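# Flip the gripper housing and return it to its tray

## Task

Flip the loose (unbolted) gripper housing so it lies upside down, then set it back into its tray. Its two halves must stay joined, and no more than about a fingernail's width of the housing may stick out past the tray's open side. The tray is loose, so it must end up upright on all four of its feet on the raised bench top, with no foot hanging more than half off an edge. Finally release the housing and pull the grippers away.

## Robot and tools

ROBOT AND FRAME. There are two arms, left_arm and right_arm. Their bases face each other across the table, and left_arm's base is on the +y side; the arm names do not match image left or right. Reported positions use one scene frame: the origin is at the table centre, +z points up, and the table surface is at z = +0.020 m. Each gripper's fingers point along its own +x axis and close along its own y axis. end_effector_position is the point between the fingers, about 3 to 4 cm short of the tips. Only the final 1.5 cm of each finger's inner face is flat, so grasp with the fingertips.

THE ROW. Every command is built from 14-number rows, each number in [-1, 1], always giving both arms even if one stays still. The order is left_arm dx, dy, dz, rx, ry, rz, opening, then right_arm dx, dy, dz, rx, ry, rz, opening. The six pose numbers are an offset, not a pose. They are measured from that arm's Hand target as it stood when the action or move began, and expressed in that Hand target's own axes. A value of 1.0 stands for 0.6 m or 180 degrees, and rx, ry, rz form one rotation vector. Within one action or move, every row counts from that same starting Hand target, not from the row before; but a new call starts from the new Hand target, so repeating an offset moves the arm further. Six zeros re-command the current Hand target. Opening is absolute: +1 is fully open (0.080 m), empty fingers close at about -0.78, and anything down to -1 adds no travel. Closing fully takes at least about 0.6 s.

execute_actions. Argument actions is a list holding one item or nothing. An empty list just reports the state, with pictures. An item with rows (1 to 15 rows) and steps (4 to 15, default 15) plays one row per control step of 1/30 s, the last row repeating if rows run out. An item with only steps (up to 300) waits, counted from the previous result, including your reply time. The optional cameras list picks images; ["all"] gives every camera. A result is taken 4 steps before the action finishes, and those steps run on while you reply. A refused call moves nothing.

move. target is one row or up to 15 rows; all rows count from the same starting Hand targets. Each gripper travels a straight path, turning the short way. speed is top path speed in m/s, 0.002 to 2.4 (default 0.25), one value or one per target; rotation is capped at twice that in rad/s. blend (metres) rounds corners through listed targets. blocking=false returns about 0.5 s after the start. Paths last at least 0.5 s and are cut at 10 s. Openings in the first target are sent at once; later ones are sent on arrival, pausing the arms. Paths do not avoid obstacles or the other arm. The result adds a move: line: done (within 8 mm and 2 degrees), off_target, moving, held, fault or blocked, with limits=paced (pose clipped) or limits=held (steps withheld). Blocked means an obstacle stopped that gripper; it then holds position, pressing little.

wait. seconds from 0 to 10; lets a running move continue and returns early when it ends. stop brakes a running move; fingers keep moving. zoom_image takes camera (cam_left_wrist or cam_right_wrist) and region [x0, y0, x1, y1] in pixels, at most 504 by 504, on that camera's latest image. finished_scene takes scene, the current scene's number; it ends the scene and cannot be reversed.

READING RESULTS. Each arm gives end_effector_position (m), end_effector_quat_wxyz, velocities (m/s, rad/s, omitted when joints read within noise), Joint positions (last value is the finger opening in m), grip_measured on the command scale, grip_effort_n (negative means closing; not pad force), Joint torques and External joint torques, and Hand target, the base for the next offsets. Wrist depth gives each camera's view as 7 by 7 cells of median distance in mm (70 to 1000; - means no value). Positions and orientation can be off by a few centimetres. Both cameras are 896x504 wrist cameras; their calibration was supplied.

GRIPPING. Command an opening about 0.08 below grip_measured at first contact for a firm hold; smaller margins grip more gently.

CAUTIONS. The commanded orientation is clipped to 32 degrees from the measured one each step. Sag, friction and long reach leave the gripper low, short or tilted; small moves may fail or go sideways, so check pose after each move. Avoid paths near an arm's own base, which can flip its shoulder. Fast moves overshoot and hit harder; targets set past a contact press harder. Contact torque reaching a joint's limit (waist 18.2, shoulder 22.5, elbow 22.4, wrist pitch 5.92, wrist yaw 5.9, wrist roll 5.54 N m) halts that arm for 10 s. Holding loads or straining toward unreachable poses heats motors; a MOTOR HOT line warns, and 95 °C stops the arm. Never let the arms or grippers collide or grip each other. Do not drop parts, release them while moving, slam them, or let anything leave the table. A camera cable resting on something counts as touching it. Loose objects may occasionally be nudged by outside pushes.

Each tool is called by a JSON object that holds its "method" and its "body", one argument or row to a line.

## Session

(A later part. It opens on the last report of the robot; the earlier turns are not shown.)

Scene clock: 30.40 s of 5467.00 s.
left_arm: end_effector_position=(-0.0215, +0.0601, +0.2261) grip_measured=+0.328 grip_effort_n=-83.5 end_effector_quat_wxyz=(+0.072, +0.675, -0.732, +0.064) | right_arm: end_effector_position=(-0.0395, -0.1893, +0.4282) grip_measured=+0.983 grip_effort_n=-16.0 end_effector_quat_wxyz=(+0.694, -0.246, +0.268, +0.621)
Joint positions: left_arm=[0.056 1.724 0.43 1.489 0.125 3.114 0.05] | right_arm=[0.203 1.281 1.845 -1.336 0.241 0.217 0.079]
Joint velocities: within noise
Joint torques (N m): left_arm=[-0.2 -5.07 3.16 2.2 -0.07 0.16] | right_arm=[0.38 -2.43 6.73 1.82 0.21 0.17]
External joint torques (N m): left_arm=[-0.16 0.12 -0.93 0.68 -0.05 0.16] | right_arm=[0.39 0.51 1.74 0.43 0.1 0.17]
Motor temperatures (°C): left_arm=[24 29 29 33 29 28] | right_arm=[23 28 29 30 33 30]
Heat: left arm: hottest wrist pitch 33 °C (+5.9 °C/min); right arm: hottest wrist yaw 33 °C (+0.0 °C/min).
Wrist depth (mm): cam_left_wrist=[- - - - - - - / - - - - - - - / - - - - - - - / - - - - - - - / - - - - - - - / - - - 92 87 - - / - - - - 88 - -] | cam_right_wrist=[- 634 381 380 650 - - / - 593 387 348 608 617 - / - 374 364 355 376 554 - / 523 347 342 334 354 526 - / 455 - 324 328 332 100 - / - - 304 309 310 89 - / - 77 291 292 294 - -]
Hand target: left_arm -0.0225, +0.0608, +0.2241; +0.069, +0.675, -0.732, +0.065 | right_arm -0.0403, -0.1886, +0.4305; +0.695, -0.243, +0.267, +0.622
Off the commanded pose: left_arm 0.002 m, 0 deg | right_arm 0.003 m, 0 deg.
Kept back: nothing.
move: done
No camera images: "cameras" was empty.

{"method": "move", "body": {
  "target": [-0.0005,0,0.0026,0,0,0,0.22,0,0,0,0,0,0,0.98],
  "speed": 0.03,
  "cameras": []
}}

{"method": "move", "body": {
  "target": [-0.0005,0,0.0026,0,0,0,0.22,0,0,0,0,0,0,0.98],
  "speed": 0.03
}}

{"method": "zoom_image", "body": {
  "camera": "cam_right_wrist",
  "region": [310, 30, 560, 260]
}}

Scene clock: 31.33 s of 5467.00 s.
left_arm: end_effector_position=(-0.0215, +0.0601, +0.2246) grip_measured=+0.328 grip_effort_n=-83.5 end_effector_quat_wxyz=(+0.072, +0.675, -0.732, +0.064) | right_arm: end_effector_position=(-0.0395, -0.1893, +0.4282) grip_measured=+0.983 grip_effort_n=-15.6 end_effector_quat_wxyz=(+0.694, -0.246, +0.268, +0.621)
Joint positions: left_arm=[0.056 1.733 0.428 1.499 0.125 3.114 0.05] | right_arm=[0.203 1.281 1.845 -1.336 0.241 0.217 0.079]
Joint velocities: within noise
Joint torques (N m): left_arm=[-0.14 -5.12 3.13 2.21 -0.07 0.15] | right_arm=[0.38 -2.44 6.74 1.82 0.21 0.18]
External joint torques (N m): left_arm=[-0.14 0.1 -0.92 0.69 -0.06 0.16] | right_arm=[0.35 0.43 1.78 0.43 0.11 0.17]
Motor temperatures (°C): left_arm=[24 29 29 33 29 28] | right_arm=[23 28 29 30 33 30]
Heat: left arm: hottest wrist pitch 33 °C (+5.7 °C/min); right arm: hottest wrist yaw 33 °C (+0.0 °C/min).
Wrist depth (mm): cam_left_wrist=[- - - - - - - / - - - - - - - / - - - - - - - / - - - - - - - / - - - - - - - / - - - 92 87 - - / - - - - 88 - -] | cam_right_wrist=[- 637 384 391 653 - - / - 594 385 348 608 619 - / - 372 367 353 379 554 - / 516 347 344 334 353 524 - / 454 - 323 328 331 100 - / - - 306 308 313 90 - / - 77 289 291 294 - -]
Hand target: left_arm -0.0225, +0.0609, +0.2226; +0.070, +0.675, -0.732, +0.065 | right_arm -0.0403, -0.1886, +0.4305; +0.695, -0.243, +0.267, +0.622
Off the commanded pose: left_arm 0.002 m, 0 deg | right_arm 0.003 m, 0 deg.
Kept back: nothing.
move: done
No camera images: "cameras" was empty.

Scene clock: 32.03 s of 5467.00 s.
left_arm: end_effector_position=(-0.0215, +0.0601, +0.2231) grip_measured=+0.328 grip_effort_n=-83.5 end_effector_quat_wxyz=(+0.072, +0.675, -0.732, +0.064) | right_arm: end_effector_position=(-0.0395, -0.1893, +0.4282) grip_measured=+0.983 grip_effort_n=-15.6 end_effector_quat_wxyz=(+0.694, -0.246, +0.268, +0.621)
Joint positions: left_arm=[0.056 1.741 0.427 1.509 0.125 3.114 0.05] | right_arm=[0.203 1.281 1.845 -1.336 0.241 0.217 0.079]
Joint velocities: within noise
Joint torques (N m): left_arm=[-0.13 -5.1 3.07 2.19 -0.05 0.16] | right_arm=[0.38 -2.43 6.72 1.82 0.21 0.17]
External joint torques (N m): left_arm=[-0.12 0.11 -0.91 0.68 -0.04 0.16] | right_arm=[0.37 0.45 1.75 0.42 0.1 0.17]
Motor temperatures (°C): left_arm=[24 29 29 33 29 28] | right_arm=[23 28 29 30 33 30]
Heat: left arm: hottest wrist pitch 33 °C (+5.6 °C/min); right arm: hottest wrist yaw 33 °C (+0.0 °C/min).
Wrist depth (mm): cam_left_wrist=[- - - - - - - / - - - - - - - / - - - - - - - / - - - - - - - / - - - - - - - / - - - - 87 - - / - - - - 88 - -] | cam_right_wrist=[- 638 381 393 652 - - / - 590 387 351 605 629 - / - 375 364 354 379 558 - / 519 348 343 336 353 526 - / 452 - 326 328 332 100 - / - - 307 308 312 90 - / - 77 289 290 295 - -]
Hand target: left_arm -0.0225, +0.0609, +0.2211; +0.070, +0.675, -0.732, +0.065 | right_arm -0.0403, -0.1886, +0.4305; +0.695, -0.243, +0.267, +0.622
Off the commanded pose: left_arm 0.002 m, 0 deg | right_arm 0.003 m, 0 deg.
Kept back: nothing.
move: done
camera_calibration:
cam_left_wrist: T_world_to_cam=[[0.995716, -0.0900228, 0.0210874, 0.0359296], [0.032243, 0.551834, 0.833331, -0.189989], [-0.0866554, -0.829081, 0.552373, 0.00518242], [0, 0, 0, 1]] pos_world=[-0.0292008, 0.112373, 0.154703]
cam_right_wrist: T_world_to_cam=[[0.990473, -0.132707, 0.0367747, 0.00529967], [-0.107056, -0.910014, -0.400516, 0.0171419], [0.0866166, 0.392763, -0.915552, 0.553202], [0, 0, 0, 1]] pos_world=[-0.0513305, -0.200975, 0.513155]

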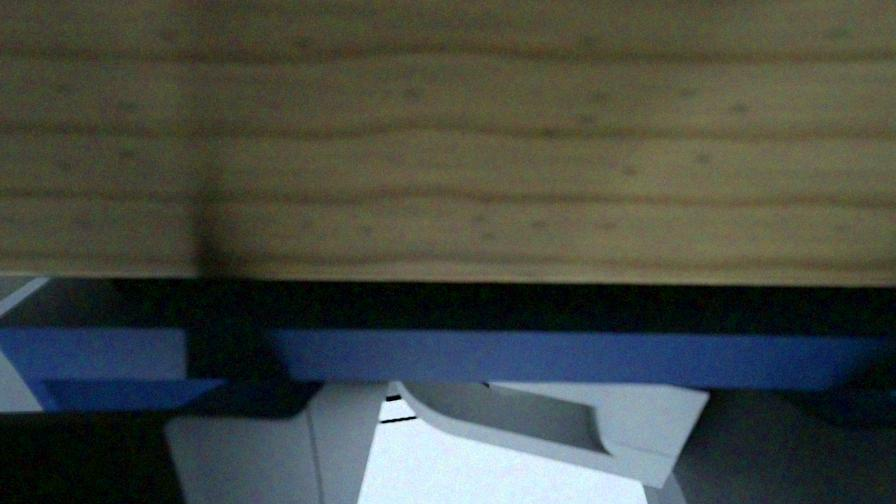

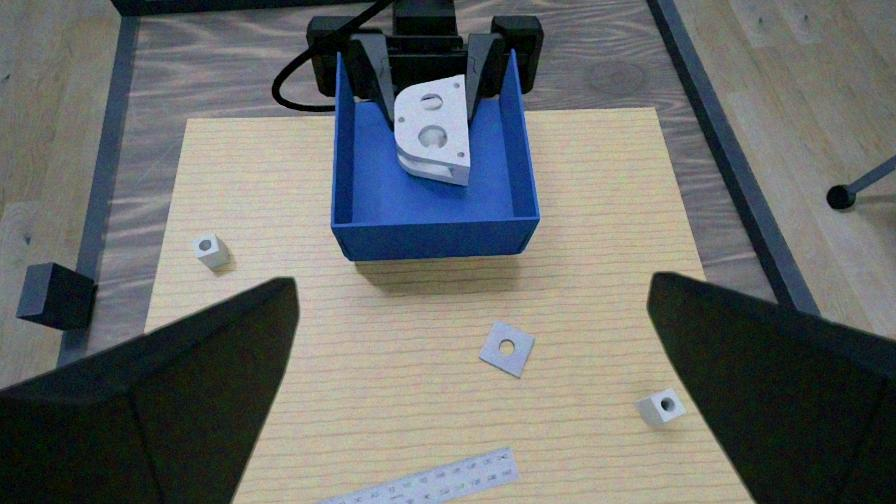

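Scaled by 2.016.

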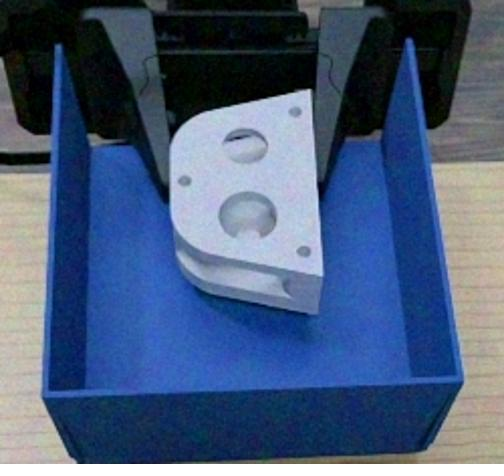

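{"method": "move", "body": {
  "target": [-0.0009,0,0.0047,0,0,0,0.22,0,0,0,0,0,0,0.98],
  "speed": 0.03,
  "cameras": []
}}

{"method": "move", "body": {
  "target": [-0.0004,0,0.0022,0,0,0,0.22,0,0,0,0,0,0,0.98],
  "speed": 0.03
}}

{"method": "zoom_image", "body": {
  "camera": "cam_right_wrist",
  "region": [310, 30, 560, 260]
}}

Scene clock: 33.83 s of 5467.00 s.
left_arm: end_effector_position=(-0.0215, +0.0601, +0.2202) grip_measured=+0.328 grip_effort_n=-83.5 end_effector_quat_wxyz=(+0.072, +0.675, -0.732, +0.064) | right_arm: end_effector_position=(-0.0395, -0.1893, +0.4282) grip_measured=+0.983 grip_effort_n=-15.6 end_effector_quat_wxyz=(+0.694, -0.246, +0.268, +0.621)
Joint positions: left_arm=[0.056 1.757 0.424 1.528 0.125 3.114 0.05] | right_arm=[0.203 1.281 1.845 -1.336 0.241 0.217 0.079]
Joint velocities: within noise
Joint torques (N m): left_arm=[-0.2 -5.12 2.97 2.18 -0.06 0.16] | right_arm=[0.37 -2.42 6.72 1.82 0.21 0.17]
External joint torques (N m): left_arm=[-0.2 0.08 -0.93 0.69 -0.04 0.16] | right_arm=[0.38 0.49 1.71 0.41 0.1 0.17]
Motor temperatures (°C): left_arm=[24 29 28 34 29 28] | right_arm=[23 28 29 30 33 30]
Heat: left arm: hottest wrist pitch 34 °C (+7.1 °C/min); right arm: hottest wrist yaw 33 °C (+0.0 °C/min).
Wrist depth (mm): cam_left_wrist=[- - - - - - - / - - - - - - - / - - - - - - - / - - - - - - - / - - - - - - - / - - - - - - - / - - - - 88 - -] | cam_right_wrist=[- 632 625 394 657 - - / - 587 386 355 605 616 - / - 375 365 353 378 557 - / 524 347 342 334 354 519 - / 455 - 325 329 331 100 - / - - 306 310 311 90 - / - 77 290 291 294 - -]
Hand target: left_arm -0.0225, +0.0609, +0.2182; +0.070, +0.675, -0.732, +0.065 | right_arm -0.0403, -0.1886, +0.4305; +0.695, -0.243, +0.267, +0.622
Off the commanded pose: left_arm 0.002 m, 0 deg | right_arm 0.003 m, 0 deg.
Kept back: nothing.
move: done
No camera images: "cameras" was empty.

Scene clock: 34.53 s of 5467.00 s.
left_arm: end_effector_position=(-0.0215, +0.0601, +0.2197) grip_measured=+0.328 grip_effort_n=-83.5 end_effector_quat_wxyz=(+0.073, +0.675, -0.732, +0.066) | right_arm: end_effector_position=(-0.0395, -0.1893, +0.4282) grip_measured=+0.983 grip_effort_n=-15.6 end_effector_quat_wxyz=(+0.694, -0.246, +0.268, +0.621)
Joint positions: left_arm=[0.056 1.763 0.424 1.538 0.125 3.114 0.05] | right_arm=[0.203 1.281 1.845 -1.336 0.241 0.217 0.079]
Joint velocities: within noise
Joint torques (N m): left_arm=[-0.19 -4.99 2.89 2.1 -0.07 0.14] | right_arm=[0.38 -2.43 6.73 1.82 0.21 0.17]
External joint torques (N m): left_arm=[-0.14 0.27 -1.02 0.59 -0.06 0.15] | right_arm=[0.39 0.35 1.8 0.41 0.1 0.17]
Motor temperatures (°C): left_arm=[24 29 28 34 29 28] | right_arm=[23 28 29 30 33 30]
Heat: left arm: hottest wrist pitch 34 °C (+6.9 °C/min); right arm: hottest wrist yaw 33 °C (+0.0 °C/min).
Wrist depth (mm): cam_left_wrist=[- - - - - - - / - - - - - - - / - - - - - - - / - - - - - - - / - - - - - - - / - - - - - - - / - - - - 88 - -] | cam_right_wrist=[- 636 618 394 665 - - / - 591 387 353 607 619 - / - 374 365 354 379 552 - / 521 349 343 336 352 527 - / 451 - 326 326 331 100 - / - - 306 309 311 89 - / - 77 289 291 294 - -]
Hand target: left_arm -0.0225, +0.0608, +0.2168; +0.069, +0.675, -0.732, +0.065 | right_arm -0.0403, -0.1886, +0.4305; +0.695, -0.243, +0.267, +0.622
Off the commanded pose: left_arm 0.003 m, 0 deg | right_arm 0.003 m, 0 deg.
Kept back: nothing.
move: done
camera_calibration:
cam_left_wrist: T_world_to_cam=[[0.99572, -0.0899033, 0.0214417, 0.0359193], [0.0321451, 0.554368, 0.83165, -0.186893], [-0.0866548, -0.827401, 0.554885, 0.00643085], [0, 0, 0, 1]] pos_world=[-0.0292006, 0.112158, 0.151091]
cam_right_wrist: T_world_to_cam=[[0.990473, -0.132707, 0.0367747, 0.00529967], [-0.107056, -0.910014, -0.400516, 0.0171419], [0.0866166, 0.392763, -0.915552, 0.553202], [0, 0, 0, 1]] pos_world=[-0.0513305, -0.200975, 0.513155]

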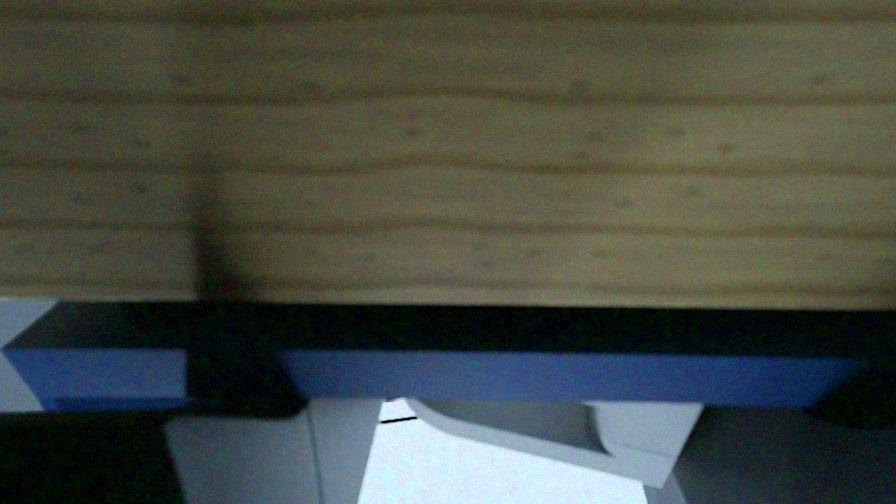

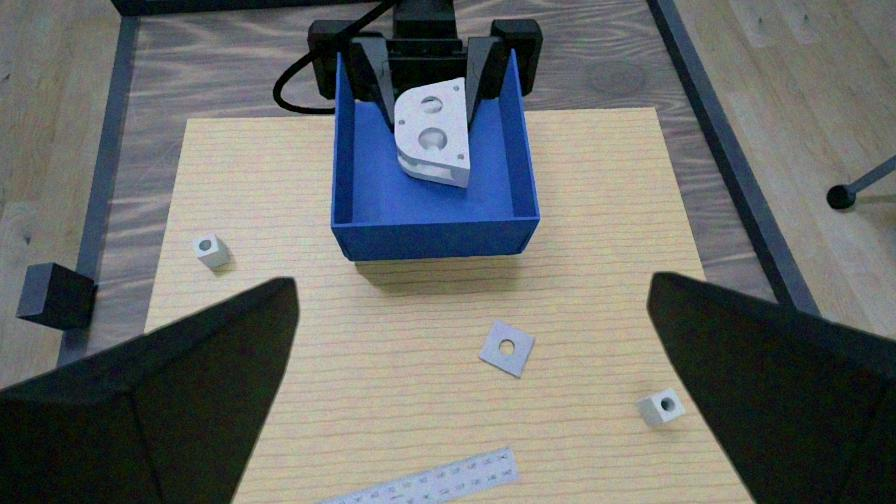

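Scaled by 2.016.

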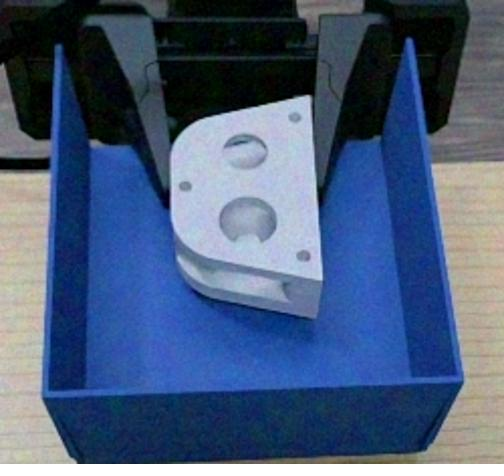

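{"method": "move", "body": {
  "target": [-0.0005,0,0.0028,0,0,0,0.22,0,0,0,0,0,0,0.98],
  "speed": 0.03,
  "cameras": []
}}

Scene clock: 35.47 s of 5467.00 s.
left_arm: end_effector_position=(-0.0215, +0.0602, +0.2195) grip_measured=+0.328 grip_effort_n=-83.5 end_effector_quat_wxyz=(+0.074, +0.674, -0.731, +0.068) | right_arm: end_effector_position=(-0.0395, -0.1893, +0.4282) grip_measured=+0.983 grip_effort_n=-15.6 end_effector_quat_wxyz=(+0.694, -0.246, +0.268, +0.621)
Joint positions: left_arm=[0.056 1.771 0.423 1.55 0.125 3.114 0.05] | right_arm=[0.203 1.281 1.845 -1.336 0.241 0.217 0.079]
Joint velocities: within noise
Joint torques (N m): left_arm=[-0.17 -4.75 2.73 1.93 -0.08 0.14] | right_arm=[0.37 -2.43 6.73 1.81 0.21 0.17]
External joint torques (N m): left_arm=[-0.13 0.55 -1.15 0.41 -0.07 0.14] | right_arm=[0.36 0.55 1.68 0.39 0.1 0.17]
Motor temperatures (°C): left_arm=[24 29 28 34 29 28] | right_arm=[23 28 29 30 33 30]
Heat: left arm: hottest wrist pitch 34 °C (+6.8 °C/min); right arm: hottest wrist yaw 33 °C (+0.0 °C/min).
Wrist depth (mm): cam_left_wrist=[- - - - - - - / - - - - - - - / - - - - - - - / - - - - - - - / - - - - - - - / - - - - - - - / - - - - 88 - -] | cam_right_wrist=[- 638 615 394 656 - - / - 587 385 354 603 611 - / - 374 365 352 378 553 - / 522 349 343 335 353 527 - / 455 - 326 327 331 100 - / - - 306 309 311 89 - / - 77 290 293 294 - -]
Hand target: left_arm -0.0225, +0.0608, +0.2152; +0.070, +0.675, -0.732, +0.065 | right_arm -0.0403, -0.1886, +0.4305; +0.695, -0.243, +0.267, +0.622
Off the commanded pose: left_arm 0.005 m, 1 deg | right_arm 0.003 m, 0 deg.
Kept back: nothing.
move: done
No camera images: "cameras" was empty.

{"method": "execute_actions", "body": {
  "actions": []
}}

{"method": "zoom_image", "body": {
  "camera": "cam_right_wrist",
  "region": [380, 60, 490, 200]
}}

{"method": "zoom_image", "body": {
  "camera": "cam_left_wrist",
  "region": [150, 280, 850, 504]
}}

Scene clock: 35.93 s of 5467.00 s.
left_arm: end_effector_position=(-0.0215, +0.0602, +0.2194) grip_measured=+0.328 grip_effort_n=-83.5 end_effector_quat_wxyz=(+0.074, +0.674, -0.731, +0.068) | right_arm: end_effector_position=(-0.0395, -0.1893, +0.4282) grip_measured=+0.983 grip_effort_n=-16.0 end_effector_quat_wxyz=(+0.694, -0.246, +0.268, +0.621)
Joint positions: left_arm=[0.056 1.771 0.423 1.551 0.125 3.115 0.05] | right_arm=[0.203 1.281 1.845 -1.336 0.241 0.217 0.079]
Joint velocities: within noise
Joint torques (N m): left_arm=[-0.15 -4.73 2.73 1.92 -0.06 0.14] | right_arm=[0.37 -2.43 6.74 1.81 0.21 0.17]
External joint torques (N m): left_arm=[-0.17 0.56 -1.13 0.41 -0.04 0.15] | right_arm=[0.38 0.44 1.75 0.4 0.1 0.17]
Motor temperatures (°C): left_arm=[24 29 28 34 29 28] | right_arm=[23 28 29 30 33 30]
Heat: left arm: hottest wrist pitch 34 °C (+6.7 °C/min); right arm: hottest wrist yaw 33 °C (+0.0 °C/min).
Wrist depth (mm): cam_left_wrist=[- - - - - - - / - - - - - - - / - - - - - - - / - - - - - - - / - - - - - - - / - - - - - - - / - - - - 88 - -] | cam_right_wrist=[- 635 620 396 660 - - / - 583 390 354 608 621 - / - 373 365 350 377 552 - / 519 348 342 335 353 525 - / 456 - 326 328 331 100 - / - - 308 309 311 89 - / - 77 288 293 295 - -]
Hand target: left_arm -0.0225, +0.0608, +0.2151; +0.069, +0.675, -0.732, +0.065 | right_arm -0.0403, -0.1886, +0.4305; +0.695, -0.243, +0.267, +0.622
Off the commanded pose: left_arm 0.004 m, 1 deg | right_arm 0.003 m, 0 deg.
Steps of this call (1-14: nothing new was sent). Readings (end_effector_position of left_arm | right_arm):
1: (-0.0215, +0.0602, +0.2195) | (-0.0395, -0.1893, +0.4282)
2: (-0.0215, +0.0602, +0.2195) | (-0.0395, -0.1893, +0.4282)
4: (-0.0215, +0.0602, +0.2194) | (-0.0395, -0.1893, +0.4282)
8: (-0.0215, +0.0602, +0.2194) | (-0.0395, -0.1893, +0.4282)
14: the state above
camera_calibration:
cam_left_wrist: T_world_to_cam=[[0.995705, -0.0897001, 0.0229089, 0.0356499], [0.0312425, 0.558503, 0.828914, -0.186439], [-0.0871483, -0.824638, 0.558907, 0.00546524], [0, 0, 0, 1]] pos_world=[-0.0291956, 0.111832, 0.150671]
cam_right_wrist: T_world_to_cam=[[0.990473, -0.132707, 0.0367747, 0.00529967], [-0.107056, -0.910014, -0.400516, 0.0171419], [0.0866166, 0.392763, -0.915552, 0.553202], [0, 0, 0, 1]] pos_world=[-0.0513305, -0.200975, 0.513155]

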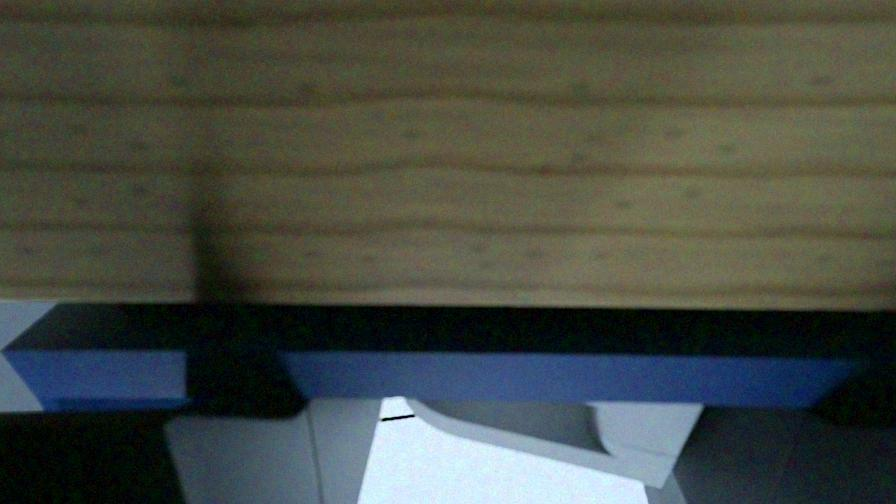

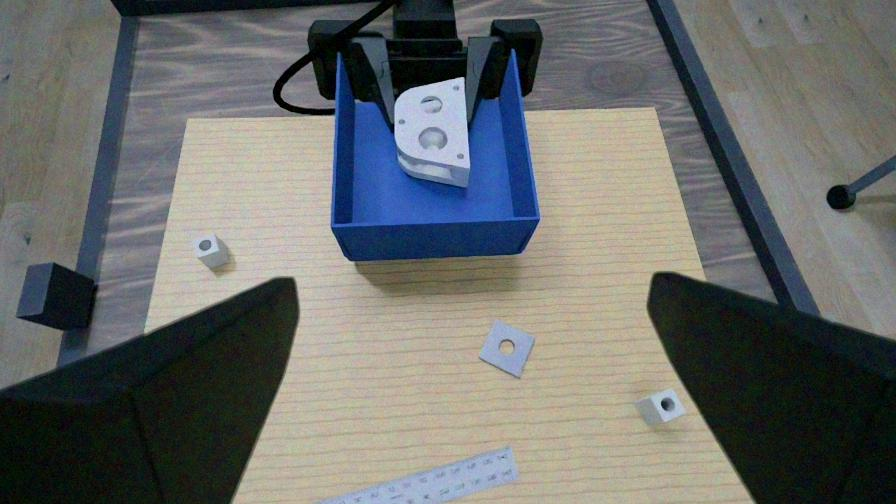

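Scaled by 3.600.

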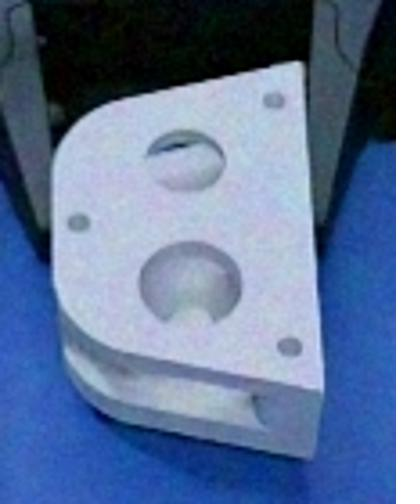

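Region (150, 280, 850, 504) is 700x224 pixels. A region can be at most 504 by 504 pixels.

{"method": "move", "body": {
  "target": [0.001,0,-0.005,0,0,0,0.22,0,0,0,0,0,0,0.98],
  "speed": 0.03,
  "cameras": []
}}

{"method": "move", "body": {
  "target": [0,0,0,0,0,0,0.375,0,0,0,0,0,0,0.98]
}}

{"method": "zoom_image", "body": {
  "camera": "cam_right_wrist",
  "region": [380, 60, 490, 200]
}}

Scene clock: 37.07 s of 5467.00 s.
left_arm: end_effector_position=(-0.0215, +0.0601, +0.2189) grip_measured=+0.328 grip_effort_n=-83.5 end_effector_quat_wxyz=(+0.072, +0.675, -0.732, +0.066) | right_arm: end_effector_position=(-0.0395, -0.1893, +0.4282) grip_measured=+0.983 grip_effort_n=-16.0 end_effector_quat_wxyz=(+0.694, -0.246, +0.268, +0.621)
Joint positions: left_arm=[0.056 1.767 0.423 1.541 0.125 3.116 0.05] | right_arm=[0.203 1.281 1.845 -1.336 0.241 0.217 0.079]
Joint velocities: within noise
Joint torques (N m): left_arm=[-0.16 -6.37 3.13 1.25 -0.07 0.09] | right_arm=[0.37 -2.43 6.74 1.82 0.21 0.18]
External joint torques (N m): left_arm=[-0.15 -1.12 -0.73 -0.26 -0.06 0.09] | right_arm=[0.36 0.38 1.81 0.43 0.1 0.17]
Motor temperatures (°C): left_arm=[24 29 28 34 29 28] | right_arm=[23 28 29 30 33 30]
Heat: left arm: hottest wrist pitch 34 °C (+6.5 °C/min); right arm: hottest wrist yaw 33 °C (+0.0 °C/min).
Wrist depth (mm): cam_left_wrist=[- - - - - - - / - - - - - - - / - - - - - - - / - - - - - - - / - - - - - - - / - - - - - - - / - - - - 88 - -] | cam_right_wrist=[- 627 619 394 657 - - / - 590 386 355 611 624 - / - 376 366 352 381 560 - / 524 348 343 335 353 523 - / 458 - 326 328 331 101 - / - - 306 309 311 89 - / - 77 290 292 295 - -]
Hand target: left_arm -0.0224, +0.0608, +0.2183; +0.070, +0.675, -0.732, +0.065 | right_arm -0.0403, -0.1886, +0.4305; +0.695, -0.243, +0.267, +0.622
Off the commanded pose: left_arm 0.001 m, 0 deg | right_arm 0.003 m, 0 deg.
Kept back: nothing.
move: done
No camera images: "cameras" was empty.

Scene clock: 37.57 s of 5467.00 s.
left_arm: end_effector_position=(-0.0218, +0.0601, +0.2190) grip_measured=+0.375 grip_effort_n=1.6 end_effector_quat_wxyz=(+0.072, +0.674, -0.732, +0.066) | right_arm: end_effector_position=(-0.0395, -0.1893, +0.4282) grip_measured=+0.983 grip_effort_n=-15.1 end_effector_quat_wxyz=(+0.694, -0.246, +0.268, +0.621)
Joint positions: left_arm=[0.055 1.767 0.423 1.541 0.125 3.116 0.052] | right_arm=[0.203 1.281 1.845 -1.336 0.241 0.217 0.079]
Joint velocities: within noise
Joint torques (N m): left_arm=[-0.05 -6.35 3.15 1.24 -0.08 0.08] | right_arm=[0.37 -2.42 6.74 1.82 0.21 0.17]
External joint torques (N m): left_arm=[-0.02 -1.03 -0.73 -0.3 -0.07 0.08] | right_arm=[0.38 0.46 1.77 0.43 0.1 0.17]
Motor temperatures (°C): left_arm=[24 29 28 34 29 28] | right_arm=[23 28 29 30 33 30]
Heat: left arm: hottest wrist pitch 34 °C (+6.4 °C/min); right arm: hottest wrist yaw 33 °C (+0.0 °C/min).
Wrist depth (mm): cam_left_wrist=[- - - - - - - / - - - - - - - / - - - - - - - / - - - - - - - / - - - - - - - / - - - - - - - / - - - - 86 - -] | cam_right_wrist=[- 636 619 395 659 - - / - 592 388 358 606 611 - / - 374 365 353 380 547 - / 522 347 344 335 351 526 - / 453 - 325 327 330 101 - / - - 308 308 311 89 - / - 77 290 291 294 - -]
Hand target: left_arm -0.0224, +0.0608, +0.2183; +0.070, +0.675, -0.732, +0.065 | right_arm -0.0403, -0.1886, +0.4305; +0.695, -0.243, +0.267, +0.622
Off the commanded pose: left_arm 0.001 m, 0 deg | right_arm 0.003 m, 0 deg.
Kept back: nothing.
move: done
camera_calibration:
cam_left_wrist: T_world_to_cam=[[0.995634, -0.0902786, 0.0237173, 0.0358174], [0.0304317, 0.554155, 0.831857, -0.186364], [-0.088242, -0.827504, 0.554483, 0.00682869], [0, 0, 0, 1]] pos_world=[-0.0293871, 0.112159, 0.150392]
cam_right_wrist: T_world_to_cam=[[0.990473, -0.132707, 0.0367747, 0.00529967], [-0.107056, -0.910014, -0.400516, 0.0171419], [0.0866166, 0.392763, -0.915552, 0.553202], [0, 0, 0, 1]] pos_world=[-0.0513305, -0.200975, 0.513155]

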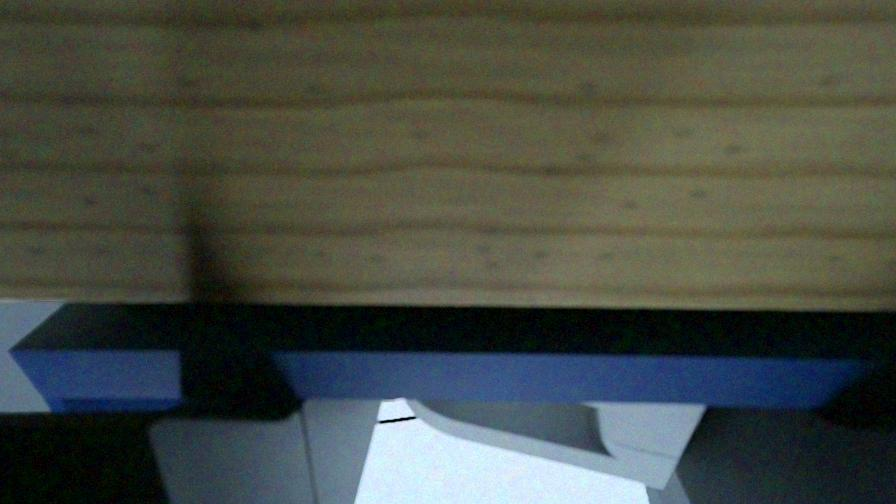

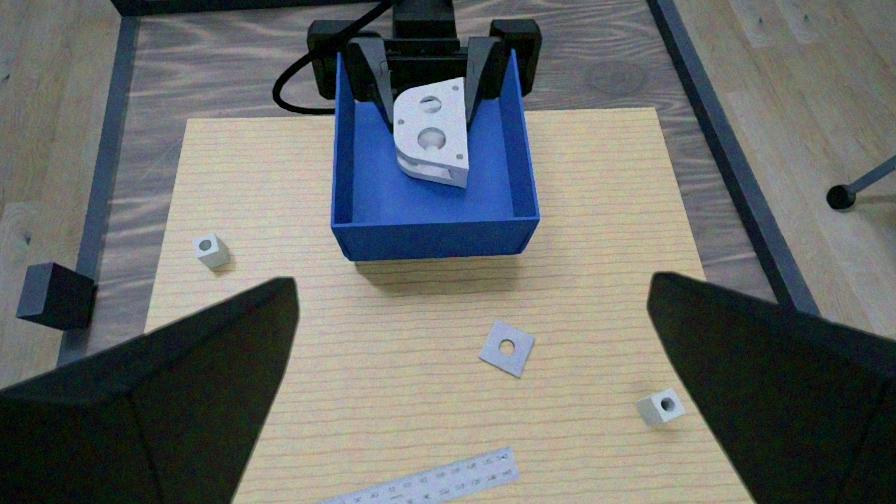

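Scaled by 3.600.

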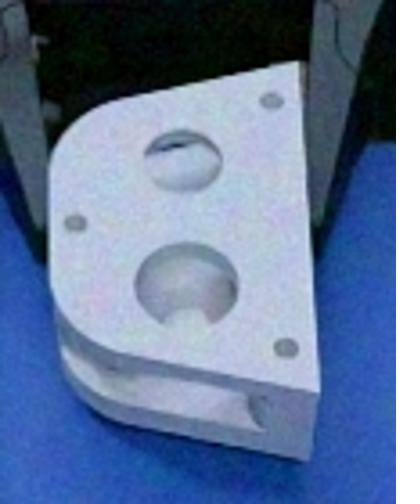

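{"method": "move", "body": {
  "target": [0,0,0,0,0,0,0.56,0,0,0,0,0,0,0.98],
  "cameras": []
}}

{"method": "move", "body": {
  "target": [-0.187,0,-0.0414,0,0,0,0.56,0,0,0,0,0,0,0.98],
  "speed": 0.2
}}

{"method": "zoom_image", "body": {
  "camera": "cam_right_wrist",
  "region": [310, 30, 560, 270]
}}

{"method": "zoom_image", "body": {
  "camera": "cam_left_wrist",
  "region": [200, 104, 704, 404]
}}

Scene clock: 38.30 s of 5467.00 s.
left_arm: end_effector_position=(-0.0220, +0.0601, +0.2189) grip_measured=+0.557 grip_effort_n=15.1 end_effector_quat_wxyz=(+0.072, +0.674, -0.732, +0.066) | right_arm: end_effector_position=(-0.0395, -0.1893, +0.4282) grip_measured=+0.983 grip_effort_n=-15.6 end_effector_quat_wxyz=(+0.694, -0.246, +0.268, +0.621)
Joint positions: left_arm=[0.054 1.767 0.423 1.541 0.125 3.116 0.06] | right_arm=[0.203 1.281 1.845 -1.336 0.241 0.217 0.079]
Joint velocities: within noise
Joint torques (N m): left_arm=[-0.09 -6.35 3.09 1.25 -0.07 0.08] | right_arm=[0.37 -2.42 6.73 1.82 0.21 0.17]
External joint torques (N m): left_arm=[-0.1 -1.08 -0.76 -0.26 -0.05 0.09] | right_arm=[0.37 0.47 1.75 0.41 0.1 0.17]
Motor temperatures (°C): left_arm=[24 29 28 34 29 28] | right_arm=[23 28 29 30 33 30]
Heat: left arm: hottest wrist pitch 34 °C (+6.3 °C/min); right arm: hottest wrist yaw 33 °C (+0.0 °C/min).
Wrist depth (mm): cam_left_wrist=[- - - - - - - / - - - - - - - / - - - - - - - / - - - - - - - / - - - - - - - / - - - - - - - / - - - - - - -] | cam_right_wrist=[- 641 394 393 662 - - / - 583 387 381 609 621 - / - 372 366 355 380 554 - / 519 348 342 332 354 524 - / 455 - 324 327 331 100 - / - - 306 309 311 89 - / - 77 291 291 293 - -]
Hand target: left_arm -0.0225, +0.0608, +0.2183; +0.070, +0.675, -0.732, +0.065 | right_arm -0.0403, -0.1886, +0.4305; +0.695, -0.243, +0.267, +0.622
Off the commanded pose: left_arm 0.001 m, 0 deg | right_arm 0.003 m, 0 deg.
Kept back: nothing.
move: done
No camera images: "cameras" was empty.

Scene clock: 39.37 s of 5467.00 s.
left_arm: end_effector_position=(-0.0133, +0.1734, +0.2214) grip_measured=+0.558 grip_effort_n=15.1 end_effector_quat_wxyz=(+0.067, +0.675, -0.732, +0.067) end_effector_velocity=(+0.002, +0.002, +0.001) end_effector_angular_velocity=(+0.004, +0.023, +0.005) | right_arm: end_effector_position=(-0.0395, -0.1893, +0.4282) grip_measured=+0.983 grip_effort_n=-16.0 end_effector_quat_wxyz=(+0.694, -0.246, +0.268, +0.621)
Joint positions: left_arm=[0.154 1.261 0.007 1.449 0.222 3.105 0.06] | right_arm=[0.203 1.281 1.845 -1.336 0.241 0.217 0.079]
Joint velocities: left_arm=[0.002 -0.037 -0.002 -0.037 -0.007 -0.022 0] | right_arm=[within noise]
Joint torques (N m): left_arm=[0.35 -3.31 3.18 1.67 0.1 -0.2] | right_arm=[0.38 -2.43 6.73 1.82 0.21 0.17]
External joint torques (N m): left_arm=[0.36 -1.28 -1.09 0.18 0.12 -0.19] | right_arm=[0.37 0.45 1.74 0.4 0.1 0.17]
Motor temperatures (°C): left_arm=[24 29 28 34 29 28] | right_arm=[23 28 30 30 33 30]
Heat: left arm: hottest wrist pitch 34 °C (+6.1 °C/min); right arm: hottest wrist yaw 33 °C (+0.0 °C/min).
Wrist depth (mm): cam_left_wrist=[139 138 137 137 136 136 136 / - - 151 149 160 - - / - - 225 - 239 - - / - - - 547 - - - / - - 100 - - - - / - - 88 - - 74 - / - - - - - - -] | cam_right_wrist=[- 638 636 635 665 - - / - 586 392 378 603 617 - / - 374 365 356 379 548 - / 522 349 342 335 351 526 - / 455 - 324 328 331 100 - / - - 305 309 311 90 - / - 77 289 292 295 - -]
Hand target: left_arm -0.0131, +0.1753, +0.2212; +0.069, +0.675, -0.732, +0.065 | right_arm -0.0403, -0.1886, +0.4305; +0.695, -0.243, +0.267, +0.622
Off the commanded pose: left_arm 0.002 m, 0 deg | right_arm 0.003 m, 0 deg.
Kept back: nothing.
move: done
camera_calibration:
cam_left_wrist: T_world_to_cam=[[0.995536, -0.0891425, 0.0310166, 0.0356389], [0.0232084, 0.54973, 0.83502, -0.251504], [-0.0914865, -0.830573, 0.549345, 0.101557], [0, 0, 0, 1]] pos_world=[-0.0203517, 0.225787, 0.153116]
cam_right_wrist: T_world_to_cam=[[0.990473, -0.132707, 0.0367747, 0.00529967], [-0.107056, -0.910014, -0.400516, 0.0171419], [0.0866166, 0.392763, -0.915552, 0.553202], [0, 0, 0, 1]] pos_world=[-0.0513305, -0.200975, 0.513155]

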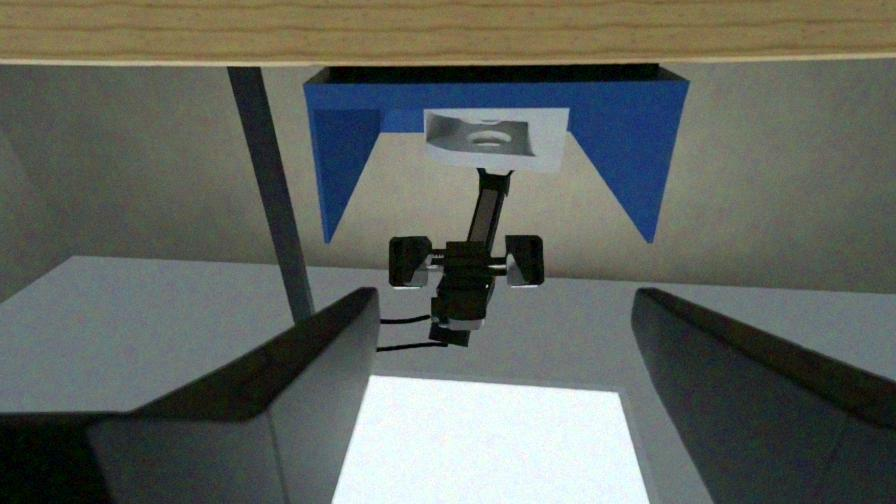

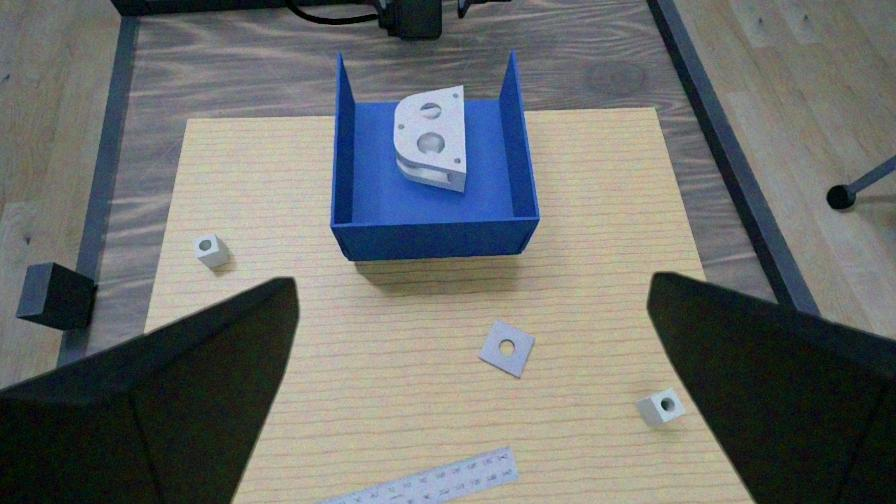

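Scaled by 2.016.

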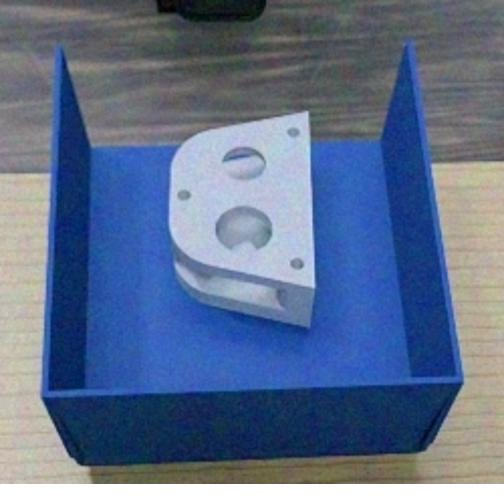

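Scaled by 1.000.

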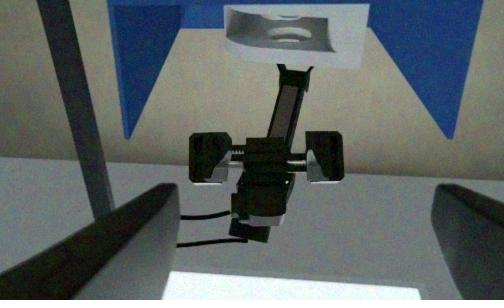

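{"method": "zoom_image", "body": {
  "camera": "cam_left_wrist",
  "region": [300, 50, 700, 250]
}}

{"method": "zoom_image", "body": {
  "camera": "cam_right_wrist",
  "region": [380, 60, 490, 200]
}}

Scaled by 1.260.

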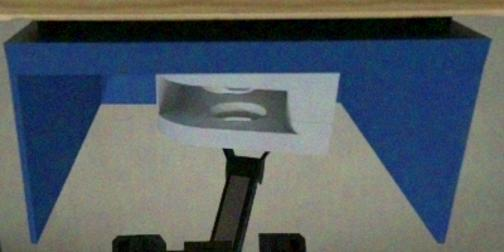

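Scaled by 3.600.

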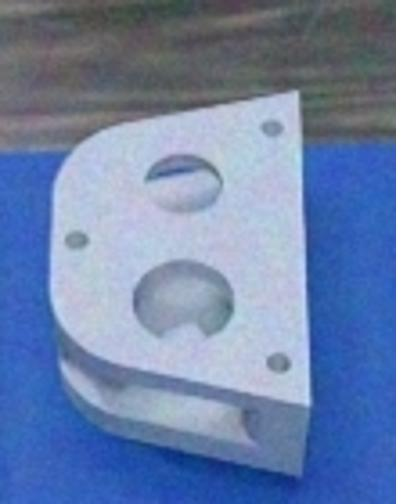

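{"method": "finished_scene", "body": {
  "scene": 2
}}

The scene is finished: the task was done.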